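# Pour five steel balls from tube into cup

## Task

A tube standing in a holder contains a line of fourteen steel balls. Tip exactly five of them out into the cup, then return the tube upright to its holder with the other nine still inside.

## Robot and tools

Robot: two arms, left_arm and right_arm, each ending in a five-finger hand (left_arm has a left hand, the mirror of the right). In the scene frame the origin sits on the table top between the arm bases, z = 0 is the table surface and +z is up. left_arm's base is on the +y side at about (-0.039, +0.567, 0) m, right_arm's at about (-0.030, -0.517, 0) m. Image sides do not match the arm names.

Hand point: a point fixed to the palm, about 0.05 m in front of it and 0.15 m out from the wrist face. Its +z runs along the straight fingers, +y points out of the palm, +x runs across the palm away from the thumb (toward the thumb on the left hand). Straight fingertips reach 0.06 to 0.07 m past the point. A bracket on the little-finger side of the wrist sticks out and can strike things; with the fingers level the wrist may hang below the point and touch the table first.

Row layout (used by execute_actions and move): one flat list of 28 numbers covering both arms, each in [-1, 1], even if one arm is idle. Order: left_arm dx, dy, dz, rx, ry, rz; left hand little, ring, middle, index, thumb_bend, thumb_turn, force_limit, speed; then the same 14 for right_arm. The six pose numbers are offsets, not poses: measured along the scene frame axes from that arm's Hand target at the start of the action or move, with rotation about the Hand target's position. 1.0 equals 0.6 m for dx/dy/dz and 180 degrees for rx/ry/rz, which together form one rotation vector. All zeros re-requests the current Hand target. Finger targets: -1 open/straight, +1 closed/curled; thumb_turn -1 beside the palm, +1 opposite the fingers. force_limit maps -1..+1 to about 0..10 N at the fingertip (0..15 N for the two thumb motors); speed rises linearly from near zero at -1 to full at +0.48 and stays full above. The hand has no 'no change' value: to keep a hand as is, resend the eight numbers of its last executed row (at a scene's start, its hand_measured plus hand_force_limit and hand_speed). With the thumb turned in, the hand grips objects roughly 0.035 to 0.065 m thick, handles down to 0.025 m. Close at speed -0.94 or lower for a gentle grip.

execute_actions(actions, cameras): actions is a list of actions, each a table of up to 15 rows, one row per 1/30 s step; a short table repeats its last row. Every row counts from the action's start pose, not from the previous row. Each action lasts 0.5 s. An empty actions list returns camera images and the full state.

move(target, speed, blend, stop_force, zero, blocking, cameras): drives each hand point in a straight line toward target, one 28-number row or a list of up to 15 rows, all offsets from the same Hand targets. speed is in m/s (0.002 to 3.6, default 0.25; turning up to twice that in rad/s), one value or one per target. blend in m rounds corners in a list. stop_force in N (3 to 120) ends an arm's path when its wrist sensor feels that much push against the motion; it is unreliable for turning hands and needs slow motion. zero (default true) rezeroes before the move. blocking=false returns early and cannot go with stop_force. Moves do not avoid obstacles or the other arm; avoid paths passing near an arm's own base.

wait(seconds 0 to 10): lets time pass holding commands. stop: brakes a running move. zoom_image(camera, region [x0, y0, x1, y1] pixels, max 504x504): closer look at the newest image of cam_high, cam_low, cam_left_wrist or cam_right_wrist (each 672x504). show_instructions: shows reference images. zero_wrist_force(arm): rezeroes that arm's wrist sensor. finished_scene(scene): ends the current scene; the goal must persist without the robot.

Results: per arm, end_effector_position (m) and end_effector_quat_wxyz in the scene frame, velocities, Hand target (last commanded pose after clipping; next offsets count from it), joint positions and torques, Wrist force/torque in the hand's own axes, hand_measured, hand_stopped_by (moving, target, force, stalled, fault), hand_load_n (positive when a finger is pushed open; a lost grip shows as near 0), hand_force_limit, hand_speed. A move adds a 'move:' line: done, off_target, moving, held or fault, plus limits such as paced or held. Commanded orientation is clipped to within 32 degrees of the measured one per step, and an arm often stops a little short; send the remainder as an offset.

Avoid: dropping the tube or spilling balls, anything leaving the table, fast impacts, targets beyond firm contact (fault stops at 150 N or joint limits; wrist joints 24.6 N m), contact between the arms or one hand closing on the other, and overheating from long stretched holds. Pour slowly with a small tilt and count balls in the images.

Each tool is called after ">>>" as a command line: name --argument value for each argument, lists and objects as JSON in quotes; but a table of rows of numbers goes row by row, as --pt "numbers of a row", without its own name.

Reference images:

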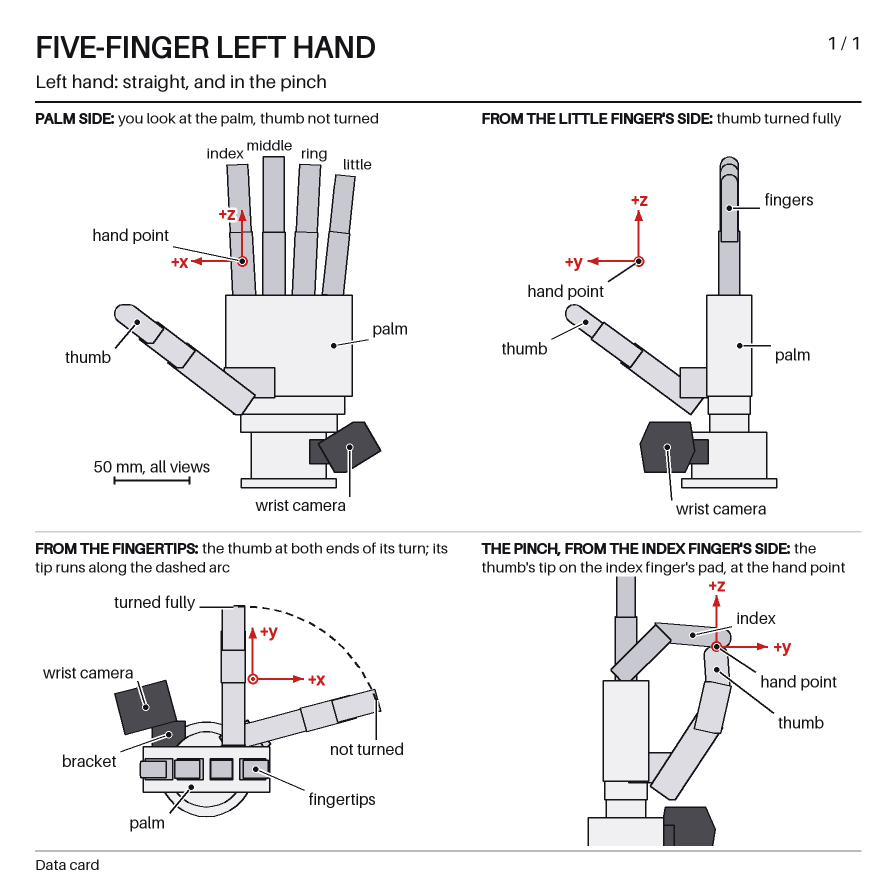

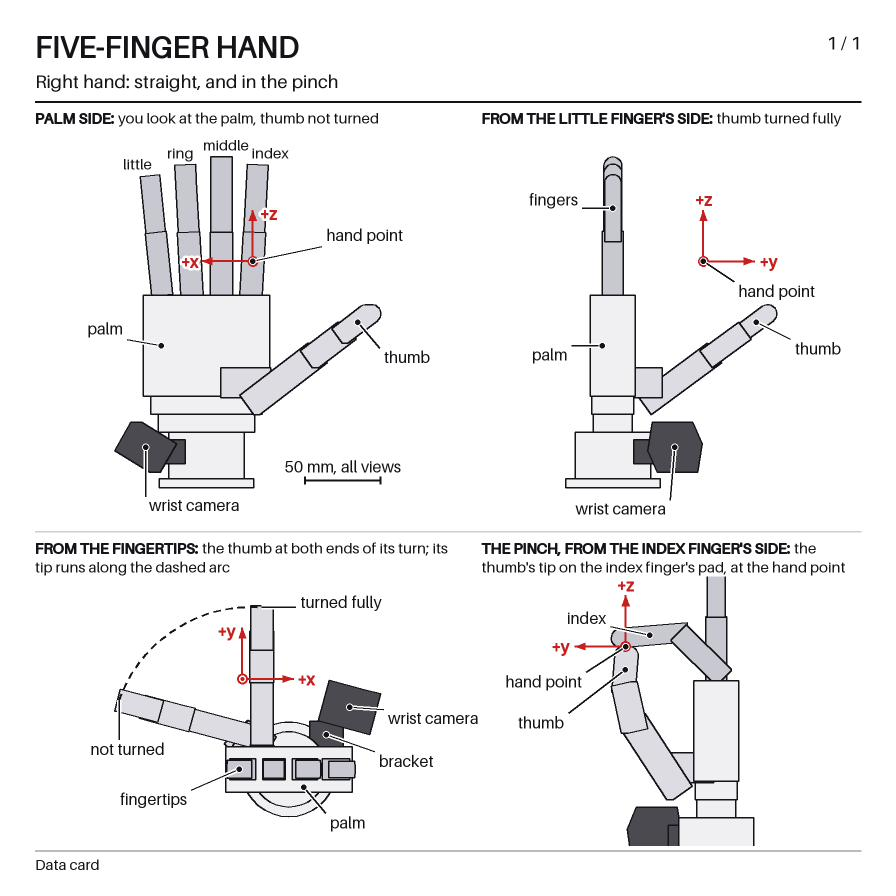

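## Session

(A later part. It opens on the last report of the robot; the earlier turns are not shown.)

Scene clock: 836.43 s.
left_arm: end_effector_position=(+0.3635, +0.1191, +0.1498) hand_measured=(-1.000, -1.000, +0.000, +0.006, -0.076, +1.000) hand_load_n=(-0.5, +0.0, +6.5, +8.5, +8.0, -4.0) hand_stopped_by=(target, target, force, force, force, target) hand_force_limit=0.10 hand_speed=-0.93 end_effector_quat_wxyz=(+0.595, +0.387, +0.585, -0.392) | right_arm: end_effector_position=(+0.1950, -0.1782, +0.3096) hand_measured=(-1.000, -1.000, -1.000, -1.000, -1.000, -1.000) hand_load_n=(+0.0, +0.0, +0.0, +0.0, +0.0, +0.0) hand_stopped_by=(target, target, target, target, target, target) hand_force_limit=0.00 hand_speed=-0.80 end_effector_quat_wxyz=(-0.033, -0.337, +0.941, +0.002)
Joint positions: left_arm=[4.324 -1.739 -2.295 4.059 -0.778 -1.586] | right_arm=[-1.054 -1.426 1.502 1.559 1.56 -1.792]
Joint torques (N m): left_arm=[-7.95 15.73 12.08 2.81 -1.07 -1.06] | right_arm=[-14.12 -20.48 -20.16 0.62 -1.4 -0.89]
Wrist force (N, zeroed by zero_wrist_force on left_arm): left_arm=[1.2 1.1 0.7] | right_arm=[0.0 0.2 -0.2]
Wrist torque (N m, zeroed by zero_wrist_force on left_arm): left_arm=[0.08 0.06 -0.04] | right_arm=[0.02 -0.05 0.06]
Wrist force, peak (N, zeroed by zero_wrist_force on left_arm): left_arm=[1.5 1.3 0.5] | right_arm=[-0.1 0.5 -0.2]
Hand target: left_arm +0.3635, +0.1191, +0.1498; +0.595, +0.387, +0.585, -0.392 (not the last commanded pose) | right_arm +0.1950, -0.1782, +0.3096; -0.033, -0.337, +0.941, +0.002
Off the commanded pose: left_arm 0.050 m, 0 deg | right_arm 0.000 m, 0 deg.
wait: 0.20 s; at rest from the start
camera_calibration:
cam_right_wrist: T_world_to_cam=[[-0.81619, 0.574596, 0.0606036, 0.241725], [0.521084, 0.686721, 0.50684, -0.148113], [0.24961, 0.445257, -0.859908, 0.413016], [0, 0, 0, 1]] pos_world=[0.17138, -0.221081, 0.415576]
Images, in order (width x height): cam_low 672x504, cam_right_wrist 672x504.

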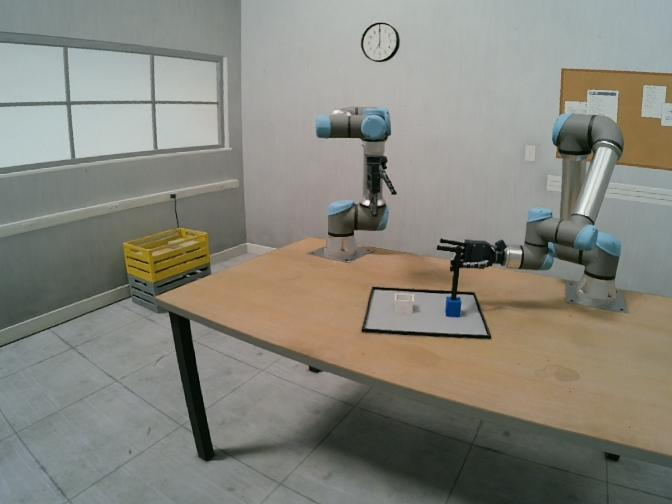

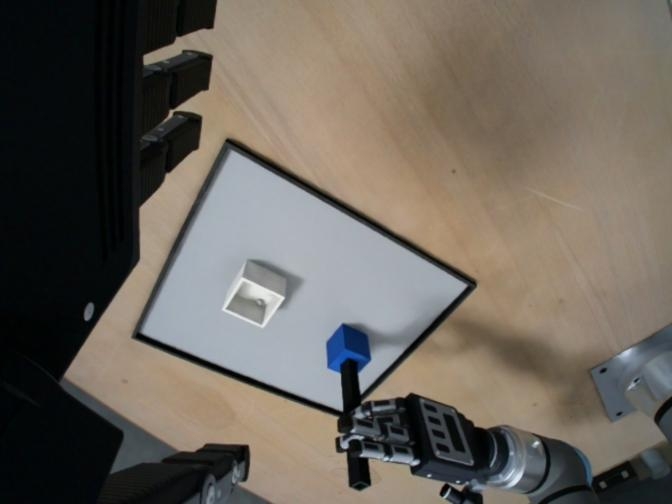

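>>> move --target '[0,0,0.02,0,0,0,-1,-1,0.42,0.42,0.42,1,0.1,-0.93,0,0,0,0,0,0,-1,-1,-1,-1,-1,-1,0,-0.8]' --speed 0.05 --cameras '["cam_low", "cam_right_wrist", "cam_high"]'

>>> zoom_image --camera "cam_right_wrist" --region '[325, 345, 373, 393]'

>>> zoom_image --camera "cam_low" --region '[440, 285, 470, 315]'

>>> zoom_image --camera "cam_high" --region '[235, 200, 285, 250]'

Scene clock: 864.17 s.
left_arm: end_effector_position=(+0.3635, +0.1191, +0.1619) hand_measured=(-1.000, -1.000, +0.000, +0.006, -0.076, +1.000) hand_load_n=(+0.0, +0.0, +6.5, +8.5, +8.0, -3.5) hand_stopped_by=(target, target, force, force, force, target) hand_force_limit=0.10 hand_speed=-0.93 end_effector_quat_wxyz=(+0.595, +0.387, +0.585, -0.393) | right_arm: end_effector_position=(+0.1950, -0.1782, +0.3096) hand_measured=(-1.000, -1.000, -1.000, -1.000, -1.000, -1.000) hand_load_n=(+0.0, +0.0, +0.0, +0.0, +0.0, +0.0) hand_stopped_by=(target, target, target, target, target, target) hand_force_limit=0.00 hand_speed=-0.80 end_effector_quat_wxyz=(-0.033, -0.337, +0.941, +0.002)
Joint positions: left_arm=[4.324 -1.71 -2.284 4.018 -0.778 -1.586] | right_arm=[-1.054 -1.426 1.502 1.559 1.56 -1.792]
Joint torques (N m): left_arm=[-7.5 15.06 10.97 2.77 -0.71 0.89] | right_arm=[-13.52 -20.58 -19.6 0.72 -1.39 -0.93]
Wrist force (N, zeroed by zero_wrist_force on left_arm): left_arm=[1.6 1.2 0.7] | right_arm=[0.1 0.2 -0.3]
Wrist torque (N m, zeroed by zero_wrist_force on left_arm): left_arm=[0.10 0.00 -0.01] | right_arm=[0.02 -0.04 0.06]
Wrist force, peak (N, zeroed by zero_wrist_force on left_arm): left_arm=[1.6 1.4 0.7] | right_arm=[-0.1 0.6 -0.2]
Hand target: left_arm +0.3635, +0.1191, +0.1618; +0.595, +0.387, +0.585, -0.392 | right_arm +0.1950, -0.1782, +0.3096; -0.033, -0.337, +0.941, +0.002
Off the commanded pose: left_arm 0.000 m, 0 deg | right_arm 0.000 m, 0 deg.
move: done
camera_calibration:
cam_right_wrist: T_world_to_cam=[[-0.81619, 0.574596, 0.0606036, 0.241725], [0.521084, 0.686721, 0.50684, -0.148113], [0.24961, 0.445257, -0.859908, 0.413016], [0, 0, 0, 1]] pos_world=[0.17138, -0.221081, 0.415576]
Images, in order (width x height): cam_high 672x504, cam_low 672x504, cam_right_wrist 672x504.

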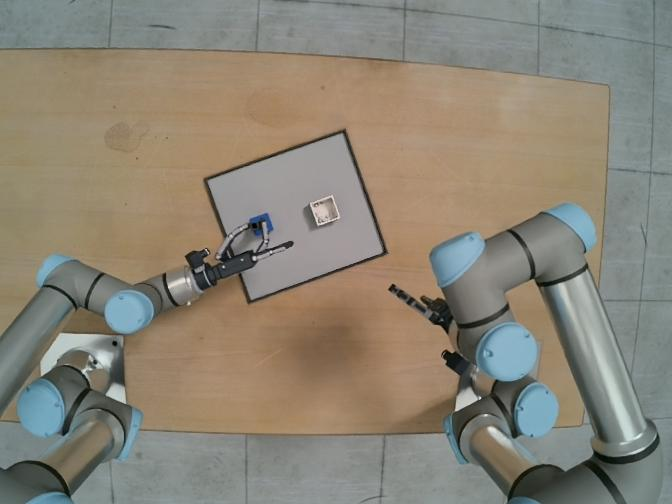

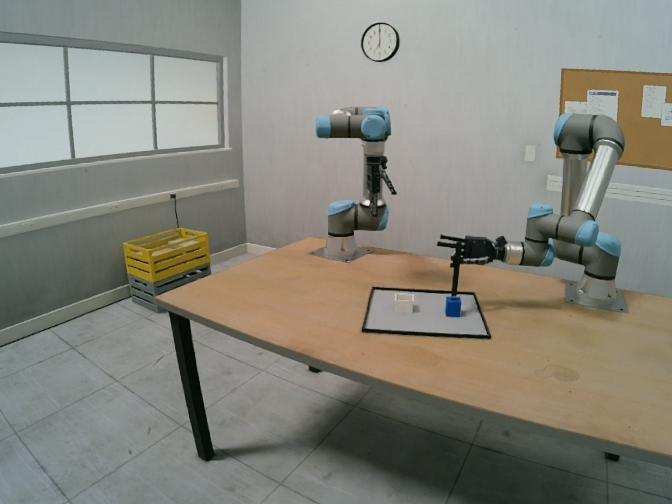

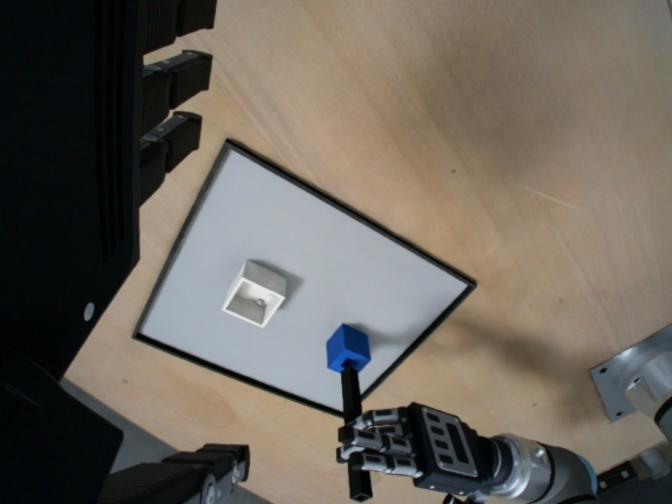

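Scaled by 10.500 from the camera's 672x504 image, which has a finer 960x720 frame.

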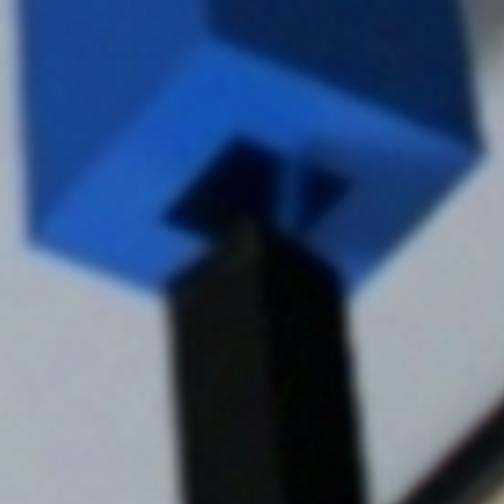

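Scaled by 16.800 from the camera's 672x504 image, which has a finer 960x720 frame.

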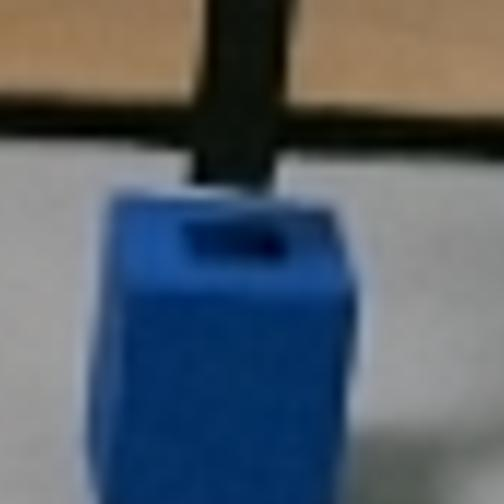

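Scaled by 10.080 from the camera's 672x504 image, which has a finer 960x720 frame.

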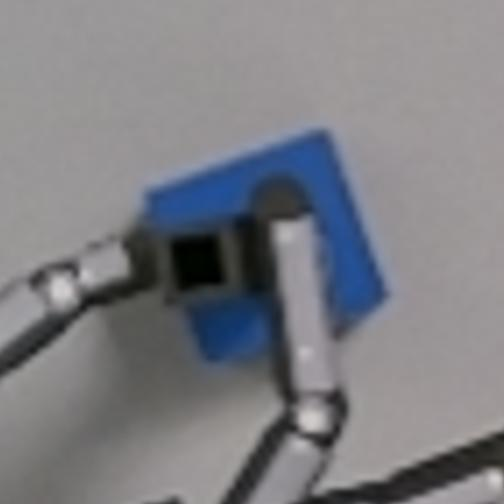

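>>> move --target '[-0.00067,0.00243,-0.008,0,0,0,-1,-1,0.42,0.42,0.42,1,0.1,-0.93,0,0,0,0,0,0,-1,-1,-1,-1,-1,-1,0,-0.8]' --speed 0.05 --cameras '["cam_low", "cam_right_wrist"]'

>>> zoom_image --camera "cam_right_wrist" --region '[325, 345, 373, 393]'

>>> zoom_image --camera "cam_low" --region '[440, 285, 470, 315]'

Scene clock: 909.63 s.
left_arm: end_effector_position=(+0.3630, +0.1206, +0.1569) hand_measured=(-1.000, -1.000, +0.000, +0.006, -0.076, +1.000) hand_load_n=(+0.0, +0.0, +7.0, +8.5, +8.0, -3.5) hand_stopped_by=(target, target, force, force, force, target) hand_force_limit=0.10 hand_speed=-0.93 end_effector_quat_wxyz=(+0.595, +0.387, +0.585, -0.392) | right_arm: end_effector_position=(+0.1950, -0.1782, +0.3096) hand_measured=(-1.000, -1.000, -1.000, -1.000, -1.000, -1.000) hand_load_n=(+0.0, +0.0, +0.0, +0.0, +0.0, +0.0) hand_stopped_by=(target, target, target, target, target, target) hand_force_limit=0.00 hand_speed=-0.80 end_effector_quat_wxyz=(-0.033, -0.337, +0.941, +0.002)
Joint positions: left_arm=[4.328 -1.719 -2.292 4.036 -0.774 -1.586] | right_arm=[-1.054 -1.426 1.502 1.559 1.56 -1.792]
Joint torques (N m): left_arm=[9.06 27.2 18.94 -0.05 0.72 -0.86] | right_arm=[-14.04 -19.81 -19.21 0.67 -1.64 -1]
Wrist force (N, zeroed by zero_wrist_force on left_arm): left_arm=[1.2 1.3 0.5] | right_arm=[-0.2 -0.2 0.2]
Wrist torque (N m, zeroed by zero_wrist_force on left_arm): left_arm=[0.12 0.05 -0.03] | right_arm=[-0.06 -0.01 0.03]
Wrist force, peak (N, zeroed by zero_wrist_force on left_arm): left_arm=[1.6 1.2 0.7] | right_arm=[-0.1 0.5 -0.1]
Hand target: left_arm +0.3631, +0.1206, +0.1570; +0.595, +0.387, +0.585, -0.392 | right_arm +0.1950, -0.1782, +0.3096; -0.033, -0.337, +0.941, +0.002
Off the commanded pose: left_arm 0.000 m, 0 deg | right_arm 0.000 m, 0 deg.
move: done
camera_calibration:
cam_right_wrist: T_world_to_cam=[[-0.81619, 0.574596, 0.0606036, 0.241725], [0.521084, 0.686721, 0.50684, -0.148113], [0.24961, 0.445257, -0.859908, 0.413016], [0, 0, 0, 1]] pos_world=[0.17138, -0.221081, 0.415576]
Images, in order (width x height): cam_low 672x504, cam_right_wrist 672x504.

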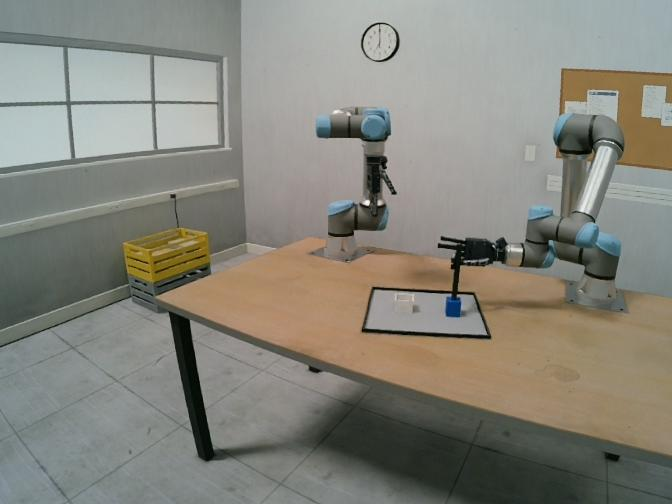

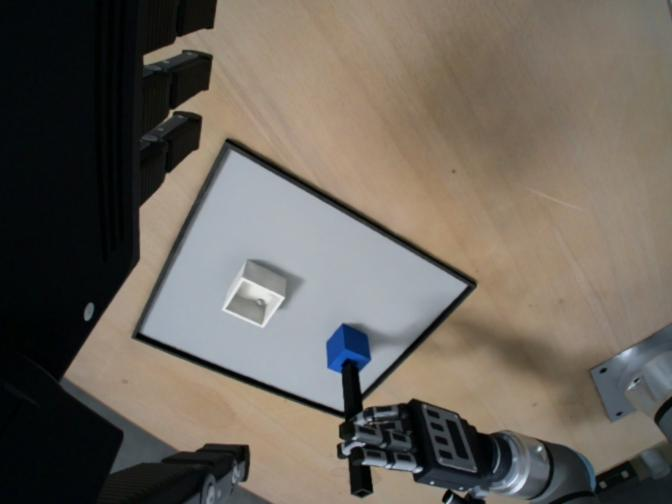

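Scaled by 10.500 from the camera's 672x504 image, which has a finer 960x720 frame.

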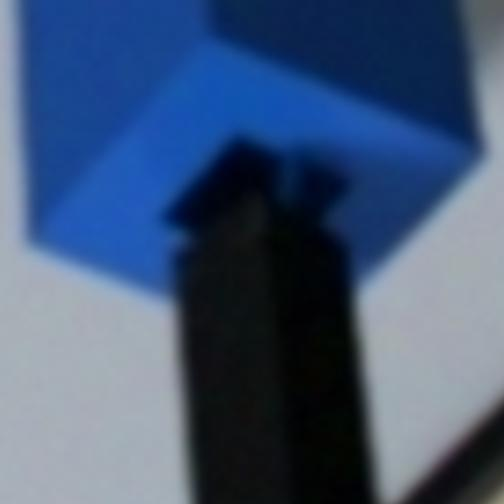

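Scaled by 16.800 from the camera's 672x504 image, which has a finer 960x720 frame.

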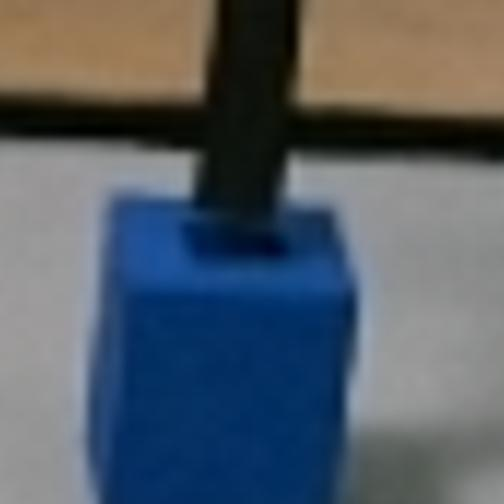

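>>> move --pt "0.00088 0.00092 0 0 0 0 -1 -1 0.42 0.42 0.42 1 0.1 -0.93 0 0 0 0 0 0 -1 -1 -1 -1 -1 -1 0 -0.8" --pt "0.00088 0.00092 -0.0948 0 0 0 -1 -1 0.42 0.42 0.42 1 0.1 -0.93 0 0 0 0 0 0 -1 -1 -1 -1 -1 -1 0 -0.8" --speed '[0.01, 0.03]' --stop_force 3.5 --cameras '["cam_low", "cam_right_wrist"]'

>>> zoom_image --camera "cam_right_wrist" --region '[325, 345, 373, 393]'

>>> zoom_image --camera "cam_low" --region '[440, 285, 470, 315]'

Scene clock: 921.97 s.
left_arm: end_effector_position=(+0.3636, +0.1211, +0.1488) hand_measured=(-1.000, -1.000, +0.000, +0.006, -0.076, +1.000) hand_load_n=(+0.0, +0.0, +7.0, +8.5, +7.0, -4.0) hand_stopped_by=(target, target, force, force, force, target) hand_force_limit=0.10 hand_speed=-0.93 end_effector_quat_wxyz=(+0.595, +0.387, +0.585, -0.393) | right_arm: end_effector_position=(+0.1950, -0.1782, +0.3096) hand_measured=(-1.000, -1.000, -1.000, -1.000, -1.000, -1.000) hand_load_n=(+0.0, +0.0, +0.0, +0.0, +0.0, +0.0) hand_stopped_by=(target, target, target, target, target, target) hand_force_limit=0.00 hand_speed=-0.80 end_effector_quat_wxyz=(-0.033, -0.337, +0.941, +0.002)
Joint positions: left_arm=[4.33 -1.739 -2.3 4.063 -0.772 -1.586] | right_arm=[-1.054 -1.426 1.502 1.559 1.56 -1.792]
Joint torques (N m): left_arm=[9.72 15.11 22.52 2.83 -0.45 0.15] | right_arm=[-13.18 -20.46 -19.53 0.67 -1.63 -0.93]
Wrist force (N, zeroed by zero_wrist_force on left_arm): left_arm=[1.4 1.1 0.6] | right_arm=[0.1 0.0 0.2]
Wrist torque (N m, zeroed by zero_wrist_force on left_arm): left_arm=[0.09 0.04 -0.02] | right_arm=[-0.04 -0.07 0.06]
Wrist force, peak (N, zeroed by zero_wrist_force on left_arm): left_arm=[-9.8 0.3 2.0] | right_arm=[0.1 0.3 -0.4]
Hand target: left_arm +0.3636, +0.1211, +0.1488; +0.595, +0.387, +0.585, -0.393 (not the last commanded pose) | right_arm +0.1950, -0.1782, +0.3096; -0.033, -0.337, +0.941, +0.002
Off the commanded pose: left_arm 0.049 m, 0 deg | right_arm 0.000 m, 0 deg.
move: contact (left_arm); path passed 1 of 2 targets
camera_calibration:
cam_right_wrist: T_world_to_cam=[[-0.81619, 0.574596, 0.0606036, 0.241725], [0.521084, 0.686721, 0.50684, -0.148113], [0.24961, 0.445257, -0.859908, 0.413016], [0, 0, 0, 1]] pos_world=[0.17138, -0.221081, 0.415576]
Images, in order (width x height): cam_low 672x504, cam_right_wrist 672x504.

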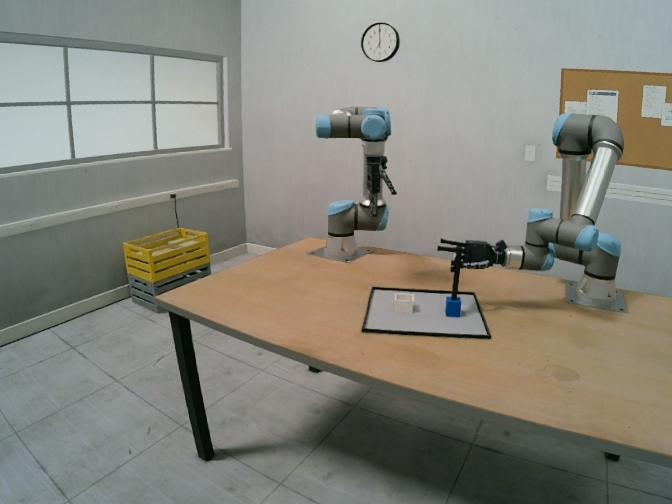

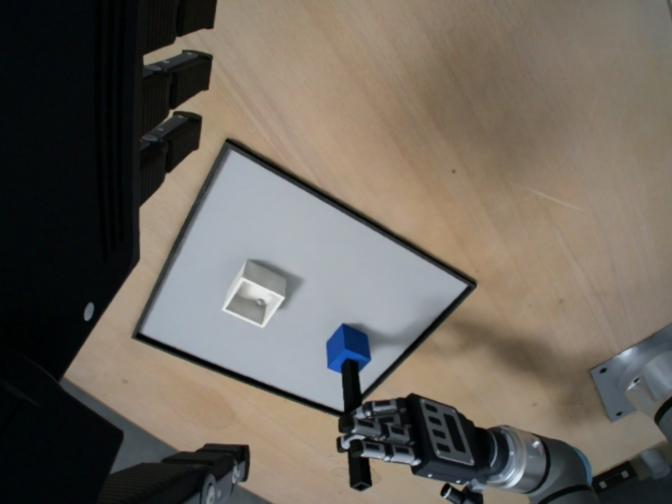

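Scaled by 10.500 from the camera's 672x504 image, which has a finer 960x720 frame.

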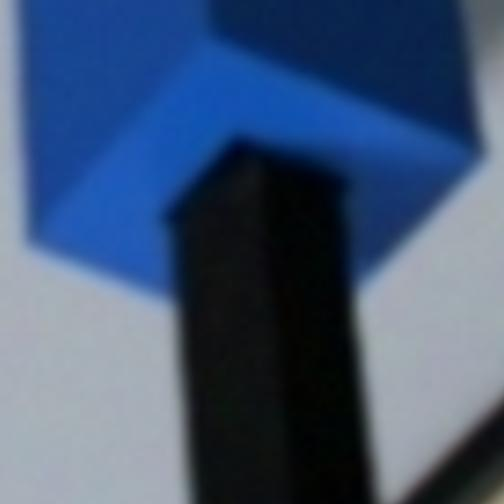

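Scaled by 16.800 from the camera's 672x504 image, which has a finer 960x720 frame.

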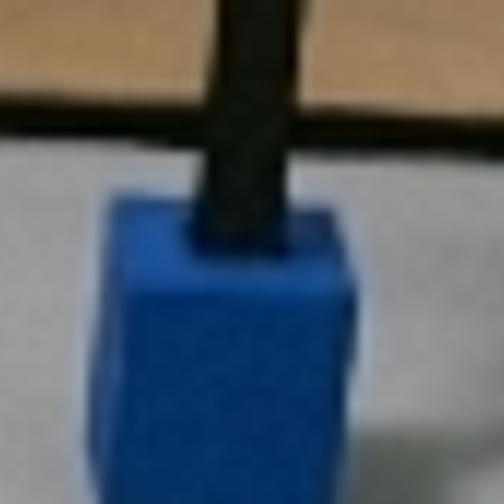

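>>> zoom_image --camera "cam_low" --region '[446, 290, 462, 306]'

>>> zoom_image --camera "cam_right_wrist" --region '[338, 354, 362, 378]'

Scaled by 31.500 from the camera's 672x504 image, which has a finer 960x720 frame.

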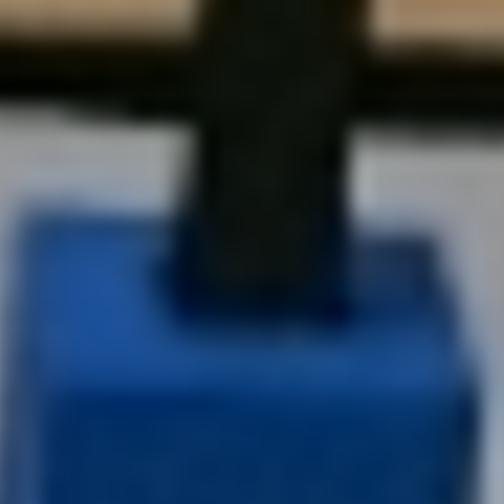

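Scaled by 21.000 from the camera's 672x504 image, which has a finer 960x720 frame.

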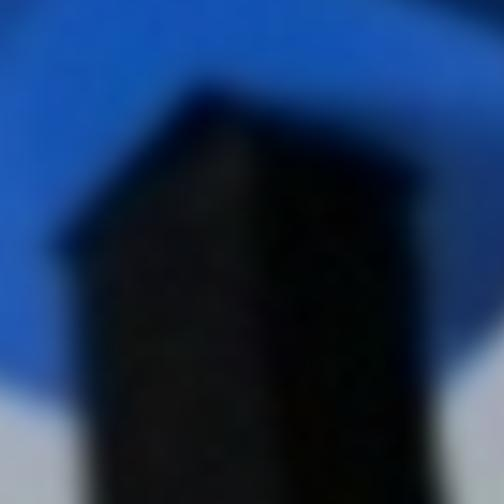

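>>> move --pt "0 0 0.004 0 0 0 -1 -1 0.42 0.42 0.42 1 0.1 -0.93 0 0 0 0 0 0 -1 -1 -1 -1 -1 -1 0 -0.8" --pt "-0.00033 -0.00177 0.004 0 0 0 -1 -1 0.42 0.42 0.42 1 0.1 -0.93 0 0 0 0 0 0 -1 -1 -1 -1 -1 -1 0 -0.8" --pt "-0.00033 -0.00177 -0.0812 0 0 0 -1 -1 0.42 0.42 0.42 1 0.1 -0.93 0 0 0 0 0 0 -1 -1 -1 -1 -1 -1 0 -0.8" --speed '[0.01, 0.01, 0.02]' --stop_force 3.5 --cameras '["cam_low", "cam_right_wrist"]'

>>> zoom_image --camera "cam_low" --region '[446, 290, 462, 306]'

>>> zoom_image --camera "cam_right_wrist" --region '[338, 354, 362, 378]'

Scene clock: 941.27 s.
left_arm: end_effector_position=(+0.3634, +0.1200, +0.1480) hand_measured=(-1.000, -1.000, +0.000, +0.006, -0.076, +1.000) hand_load_n=(-0.5, +0.0, +6.5, +8.5, +7.0, -4.5) hand_stopped_by=(target, target, force, force, force, target) hand_force_limit=0.10 hand_speed=-0.93 end_effector_quat_wxyz=(+0.595, +0.387, +0.585, -0.392) | right_arm: end_effector_position=(+0.1950, -0.1782, +0.3096) hand_measured=(-1.000, -1.000, -1.000, -1.000, -1.000, -1.000) hand_load_n=(+0.0, +0.0, +0.0, +0.0, +0.0, +0.0) hand_stopped_by=(target, target, target, target, target, target) hand_force_limit=0.00 hand_speed=-0.80 end_effector_quat_wxyz=(-0.033, -0.337, +0.941, +0.002)
Joint positions: left_arm=[4.327 -1.742 -2.299 4.065 -0.775 -1.586] | right_arm=[-1.054 -1.426 1.502 1.559 1.56 -1.792]
Joint torques (N m): left_arm=[-2.45 16.65 22.36 2.93 -1.49 0.08] | right_arm=[-14.12 -21.14 -19.16 0.75 -1.91 -0.87]
Wrist force (N, zeroed by zero_wrist_force on left_arm): left_arm=[0.8 1.5 0.9] | right_arm=[0.0 0.2 -0.1]
Wrist torque (N m, zeroed by zero_wrist_force on left_arm): left_arm=[0.14 0.12 -0.07] | right_arm=[0.00 -0.03 0.05]
Wrist force, peak (N, zeroed by zero_wrist_force on left_arm): left_arm=[-8.6 0.7 0.7] | right_arm=[0.0 0.6 0.2]
Hand target: left_arm +0.3634, +0.1200, +0.1480; +0.595, +0.387, +0.585, -0.392 (not the last commanded pose) | right_arm +0.1950, -0.1782, +0.3096; -0.033, -0.337, +0.941, +0.002
Off the commanded pose: left_arm 0.048 m, 0 deg | right_arm 0.000 m, 0 deg.
move: contact (left_arm); path passed 2 of 3 targets
camera_calibration:
cam_right_wrist: T_world_to_cam=[[-0.81619, 0.574596, 0.0606036, 0.241725], [0.521084, 0.686721, 0.50684, -0.148113], [0.24961, 0.445257, -0.859908, 0.413016], [0, 0, 0, 1]] pos_world=[0.17138, -0.221081, 0.415576]
Images, in order (width x height): cam_low 672x504, cam_right_wrist 672x504.

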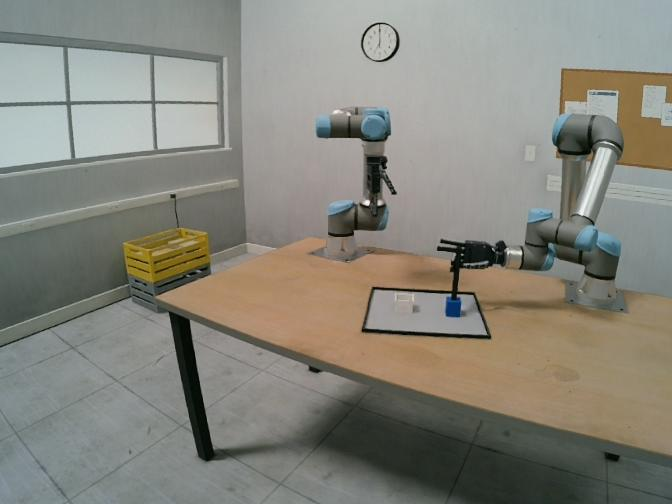

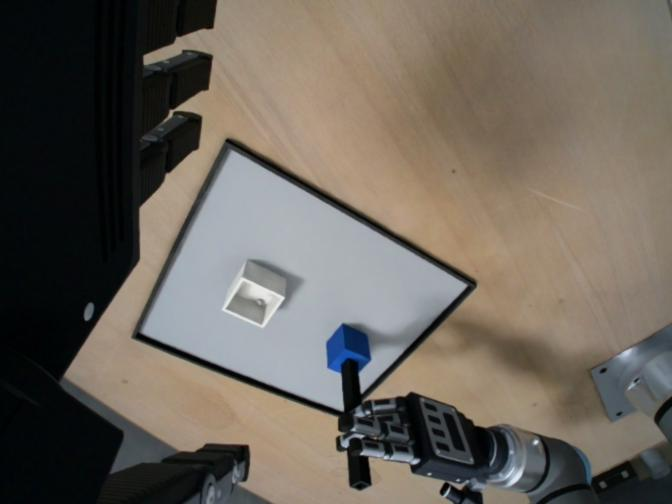

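Scaled by 31.500 from the camera's 672x504 image, which has a finer 960x720 frame.

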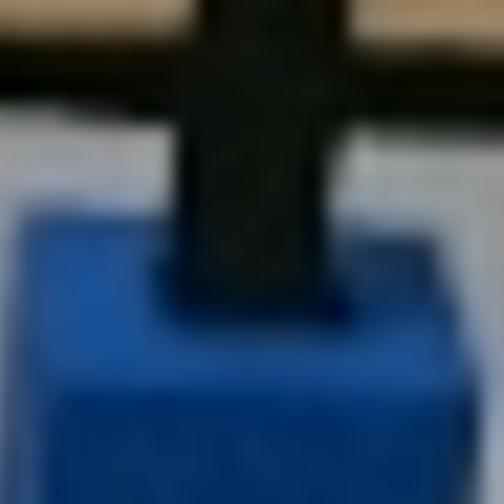

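Scaled by 21.000 from the camera's 672x504 image, which has a finer 960x720 frame.

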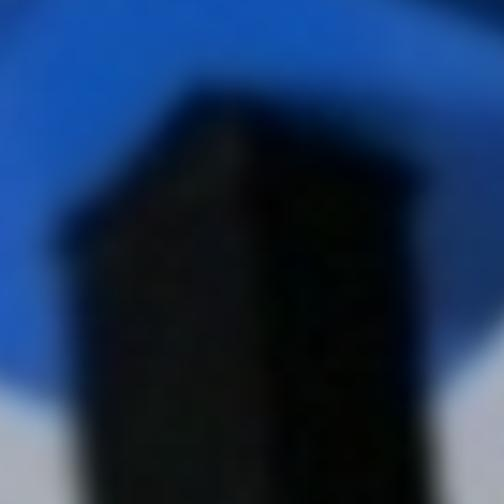

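>>> move --pt "0 0 0.004 0 0 0 -1 -1 0.42 0.42 0.42 1 0.1 -0.93 0 0 0 0 0 0 -1 -1 -1 -1 -1 -1 0 -0.8" --pt "0.00153 0.00065 0.004 0 0 0 -1 -1 0.42 0.42 0.42 1 0.1 -0.93 0 0 0 0 0 0 -1 -1 -1 -1 -1 -1 0 -0.8" --pt "0.00153 0.00065 -0.0798 0 0 0 -1 -1 0.42 0.42 0.42 1 0.1 -0.93 0 0 0 0 0 0 -1 -1 -1 -1 -1 -1 0 -0.8" --speed '[0.01, 0.01, 0.02]' --stop_force 3.5 --cameras '["cam_low", "cam_right_wrist"]'

>>> zoom_image --camera "cam_low" --region '[446, 290, 462, 306]'

>>> zoom_image --camera "cam_right_wrist" --region '[338, 354, 362, 378]'

Scene clock: 953.67 s.
left_arm: end_effector_position=(+0.3644, +0.1204, +0.1477) hand_measured=(-1.000, -1.000, +0.000, +0.006, -0.076, +1.000) hand_load_n=(+0.0, +0.0, +6.5, +8.5, +7.5, -4.0) hand_stopped_by=(target, target, force, force, force, target) hand_force_limit=0.10 hand_speed=-0.93 end_effector_quat_wxyz=(+0.595, +0.387, +0.585, -0.392) | right_arm: end_effector_position=(+0.1950, -0.1782, +0.3096) hand_measured=(-1.000, -1.000, -1.000, -1.000, -1.000, -1.000) hand_load_n=(+0.0, +0.0, +0.0, +0.0, -0.5, +0.0) hand_stopped_by=(target, target, target, target, target, target) hand_force_limit=0.00 hand_speed=-0.80 end_effector_quat_wxyz=(-0.033, -0.337, +0.941, +0.002)
Joint positions: left_arm=[4.329 -1.744 -2.298 4.066 -0.773 -1.586] | right_arm=[-1.054 -1.426 1.502 1.559 1.56 -1.792]
Joint torques (N m): left_arm=[8.8 16.47 20.94 2.98 0.35 -0.83] | right_arm=[-14.11 -21 -19.77 0.73 -1.76 -1.02]
Wrist force (N, zeroed by zero_wrist_force on left_arm): left_arm=[1.3 1.8 1.0] | right_arm=[0.1 0.0 0.1]
Wrist torque (N m, zeroed by zero_wrist_force on left_arm): left_arm=[0.17 0.06 -0.05] | right_arm=[-0.04 -0.05 0.05]
Wrist force, peak (N, zeroed by zero_wrist_force on left_arm): left_arm=[-9.0 0.7 1.7] | right_arm=[0.2 0.6 -0.1]
Hand target: left_arm +0.3644, +0.1204, +0.1477; +0.595, +0.387, +0.585, -0.392 (not the last commanded pose) | right_arm +0.1950, -0.1782, +0.3096; -0.033, -0.337, +0.941, +0.002
Off the commanded pose: left_arm 0.048 m, 0 deg | right_arm 0.000 m, 0 deg.
move: contact (left_arm); path passed 2 of 3 targets
camera_calibration:
cam_right_wrist: T_world_to_cam=[[-0.81619, 0.574596, 0.0606036, 0.241725], [0.521084, 0.686721, 0.50684, -0.148113], [0.24961, 0.445257, -0.859908, 0.413016], [0, 0, 0, 1]] pos_world=[0.17138, -0.221081, 0.415576]
Images, in order (width x height): cam_low 672x504, cam_right_wrist 672x504.

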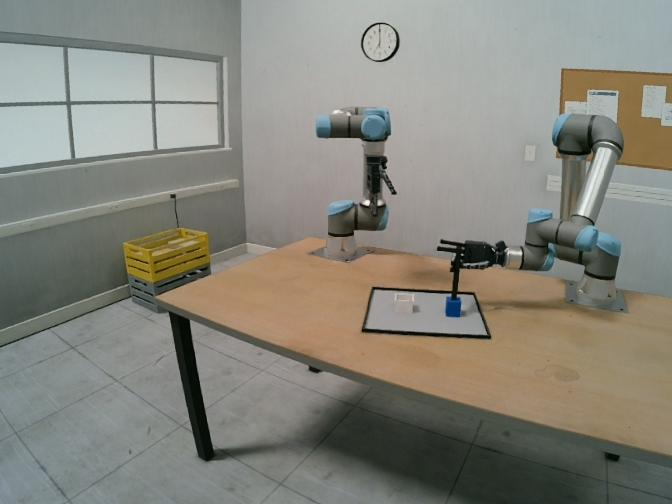

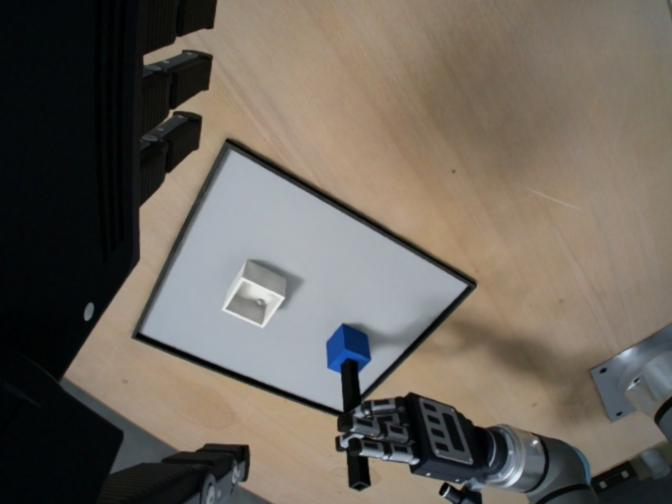

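Scaled by 31.500 from the camera's 672x504 image, which has a finer 960x720 frame.

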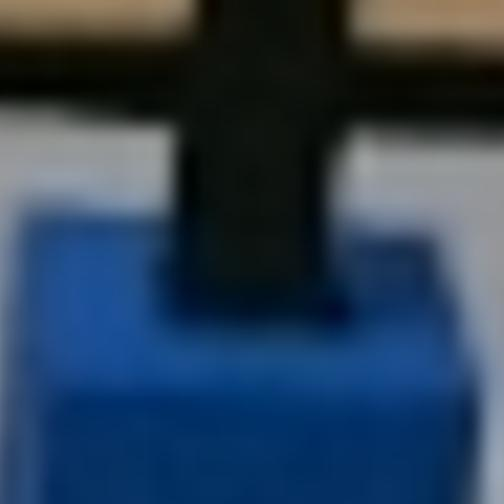

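Scaled by 21.000 from the camera's 672x504 image, which has a finer 960x720 frame.

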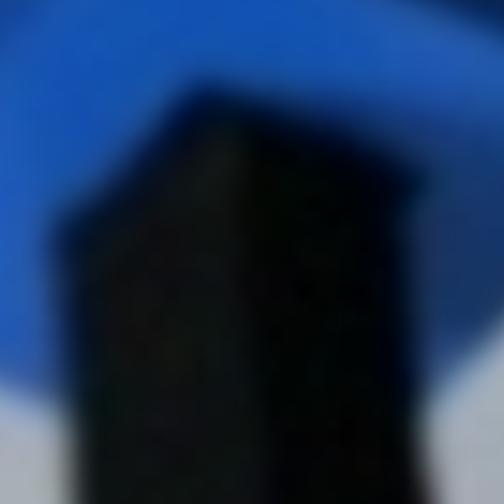

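>>> move --target '[0,0,0.015,0,0,0,-1,-1,0.42,0.42,0.42,1,0.1,-0.93,0,0,0,0,0,0,-1,-1,-1,-1,-1,-1,0,-0.8]' --speed 0.05 --cameras '["cam_high"]'

>>> zoom_image --camera "cam_high" --region '[243, 208, 275, 240]'

Scene clock: 972.80 s.
left_arm: end_effector_position=(+0.3644, +0.1204, +0.1568) hand_measured=(-1.000, -1.000, +0.000, +0.006, -0.076, +1.000) hand_load_n=(+0.0, +0.0, +6.5, +8.5, +7.5, -4.0) hand_stopped_by=(target, target, force, force, force, target) hand_force_limit=0.10 hand_speed=-0.93 end_effector_quat_wxyz=(+0.595, +0.387, +0.584, -0.392) end_effector_velocity=(+0.001, +0.000, +0.000) end_effector_angular_velocity=(-0.001, -0.002, +0.001) | right_arm: end_effector_position=(+0.1950, -0.1782, +0.3096) hand_measured=(-1.000, -1.000, -1.000, -1.000, -1.000, -1.000) hand_load_n=(+0.0, +0.0, +0.0, +0.0, +0.0, +0.0) hand_stopped_by=(target, target, target, target, target, target) hand_force_limit=0.00 hand_speed=-0.80 end_effector_quat_wxyz=(-0.033, -0.337, +0.941, +0.002)
Joint positions: left_arm=[4.329 -1.722 -2.29 4.036 -0.773 -1.586] | right_arm=[-1.054 -1.426 1.502 1.559 1.56 -1.792]
Joint velocities: left_arm=[0.001 -0.002 0 0.005 0 0] | right_arm=[within noise]
Joint torques (N m): left_arm=[8.01 16.31 10.69 2.58 0.45 -0.12] | right_arm=[-14.22 -20.55 -19.49 0.73 -1.82 -1]
Wrist force (N, zeroed by zero_wrist_force on left_arm): left_arm=[1.3 1.8 0.7] | right_arm=[0.3 0.3 -0.1]
Wrist torque (N m, zeroed by zero_wrist_force on left_arm): left_arm=[0.18 0.05 -0.04] | right_arm=[0.01 -0.08 0.08]
Wrist force, peak (N, zeroed by zero_wrist_force on left_arm): left_arm=[1.4 2.2 0.7] | right_arm=[-0.3 0.4 0.1]
Hand target: left_arm +0.3644, +0.1204, +0.1567; +0.595, +0.387, +0.585, -0.392 | right_arm +0.1950, -0.1782, +0.3096; -0.033, -0.337, +0.941, +0.002
Off the commanded pose: left_arm 0.000 m, 0 deg | right_arm 0.000 m, 0 deg.
move: done
Images, in order (width x height): cam_high 672x504.

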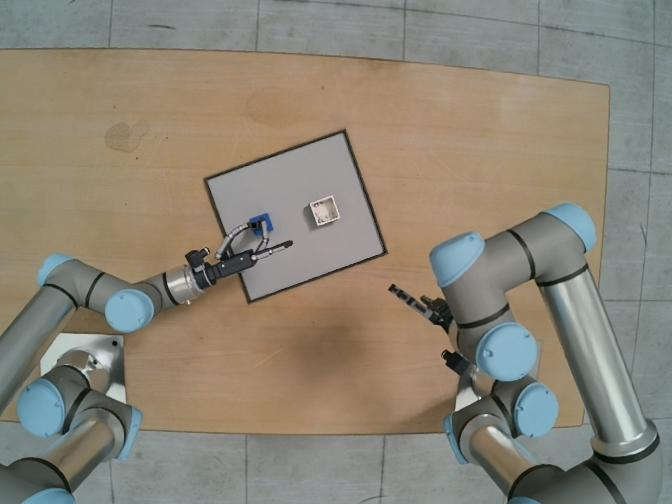

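Scaled by 15.750 from the camera's 672x504 image, which has a finer 960x720 frame.

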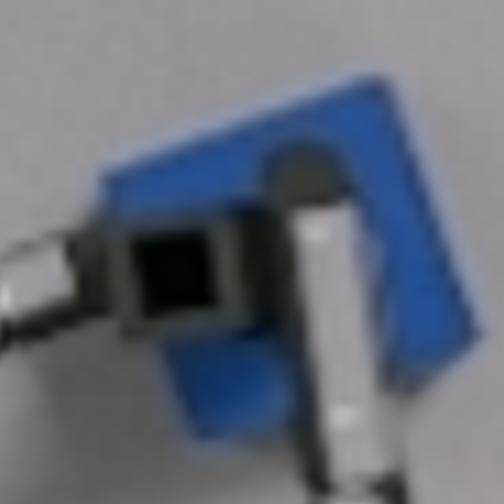

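>>> move --target '[-0.0037,-0.0003,0,0,0,0.08333,-1,-1,0.42,0.42,0.42,1,0.1,-0.93,0,0,0,0,0,0,-1,-1,-1,-1,-1,-1,0,-0.8]' --speed 0.15 --cameras '["cam_high", "cam_low", "cam_right_wrist"]'

>>> zoom_image --camera "cam_high" --region '[243, 208, 275, 240]'

>>> zoom_image --camera "cam_right_wrist" --region '[325, 345, 373, 393]'

>>> zoom_image --camera "cam_low" --region '[446, 286, 462, 302]'

Scene clock: 984.27 s.
left_arm: end_effector_position=(+0.3621, +0.1201, +0.1566) hand_measured=(-1.000, -1.000, +0.000, +0.006, -0.076, +1.000) hand_load_n=(+0.0, +0.0, +7.0, +8.5, +7.5, -4.0) hand_stopped_by=(target, target, force, force, force, target) hand_force_limit=0.10 hand_speed=-0.93 end_effector_quat_wxyz=(+0.641, +0.308, +0.630, -0.311) | right_arm: end_effector_position=(+0.1950, -0.1782, +0.3096) hand_measured=(-1.000, -1.000, -1.000, -1.000, -1.000, -1.000) hand_load_n=(+0.0, +0.0, +0.0, +0.0, +0.0, +0.0) hand_stopped_by=(target, target, target, target, target, target) hand_force_limit=0.00 hand_speed=-0.80 end_effector_quat_wxyz=(-0.033, -0.337, +0.941, +0.002)
Joint positions: left_arm=[4.126 -1.73 -2.28 4.028 -1.237 -1.574] | right_arm=[-1.054 -1.426 1.502 1.559 1.56 -1.792]
Joint torques (N m): left_arm=[8.04 29.62 10.02 1.87 -1.34 0.02] | right_arm=[-14.04 -20.36 -19.1 0.78 -1.96 -0.82]
Wrist force (N, zeroed by zero_wrist_force on left_arm): left_arm=[1.5 1.9 0.7] | right_arm=[0.1 0.2 -0.1]
Wrist torque (N m, zeroed by zero_wrist_force on left_arm): left_arm=[0.21 0.01 -0.13] | right_arm=[0.01 -0.05 0.07]
Wrist force, peak (N, zeroed by zero_wrist_force on left_arm): left_arm=[1.6 2.2 0.5] | right_arm=[0.0 0.5 0.1]
Hand target: left_arm +0.3622, +0.1202, +0.1567; +0.641, +0.308, +0.630, -0.311 | right_arm +0.1950, -0.1782, +0.3096; -0.033, -0.337, +0.941, +0.002
Off the commanded pose: left_arm 0.000 m, 0 deg | right_arm 0.000 m, 0 deg.
move: done
camera_calibration:
cam_right_wrist: T_world_to_cam=[[-0.81619, 0.574596, 0.0606036, 0.241725], [0.521084, 0.686721, 0.50684, -0.148113], [0.24961, 0.445257, -0.859908, 0.413016], [0, 0, 0, 1]] pos_world=[0.17138, -0.221081, 0.415576]
Images, in order (width x height): cam_high 672x504, cam_low 672x504, cam_right_wrist 672x504.

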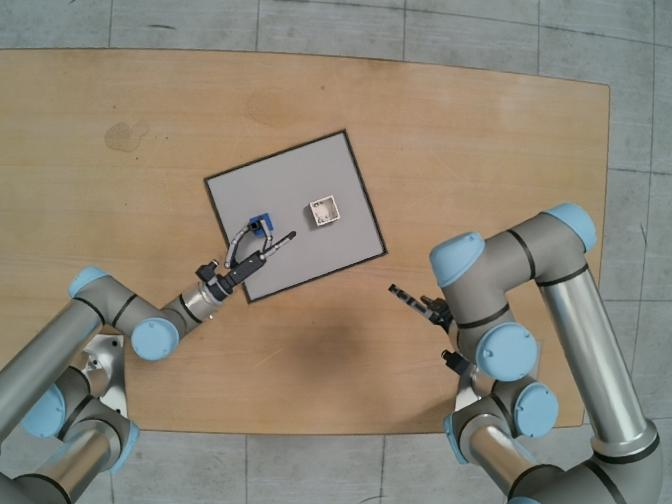

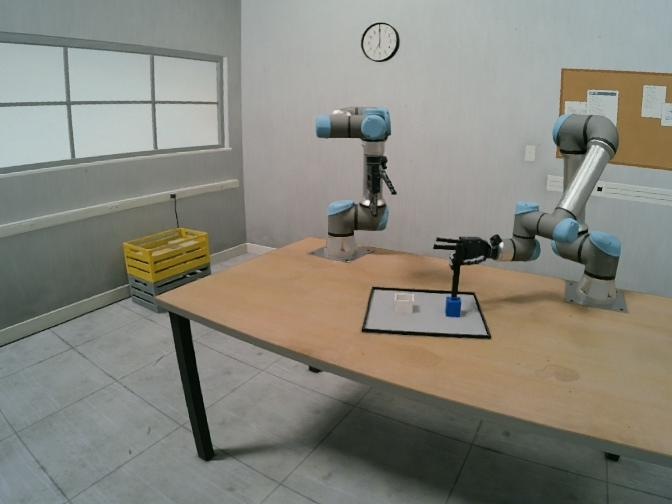

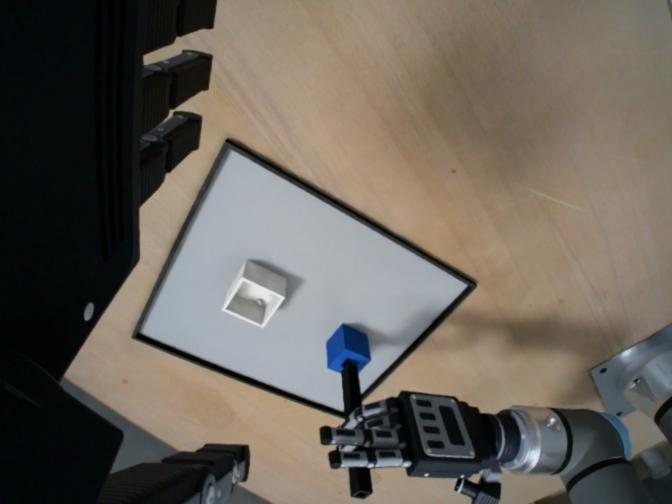

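Scaled by 15.750 from the camera's 672x504 image, which has a finer 960x720 frame.

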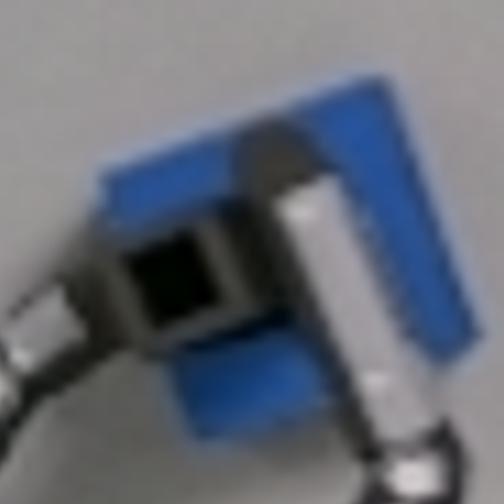

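Scaled by 10.500 from the camera's 672x504 image, which has a finer 960x720 frame.

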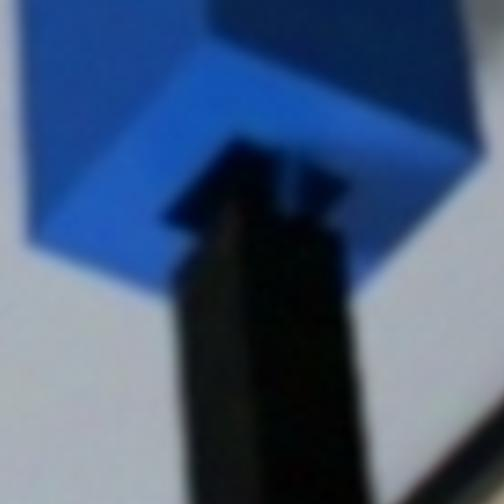

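Scaled by 31.500 from the camera's 672x504 image, which has a finer 960x720 frame.

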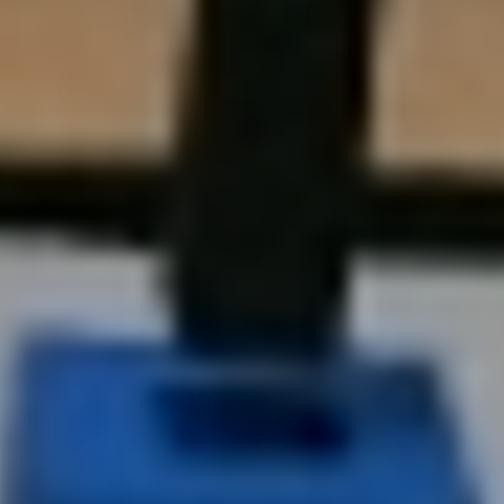

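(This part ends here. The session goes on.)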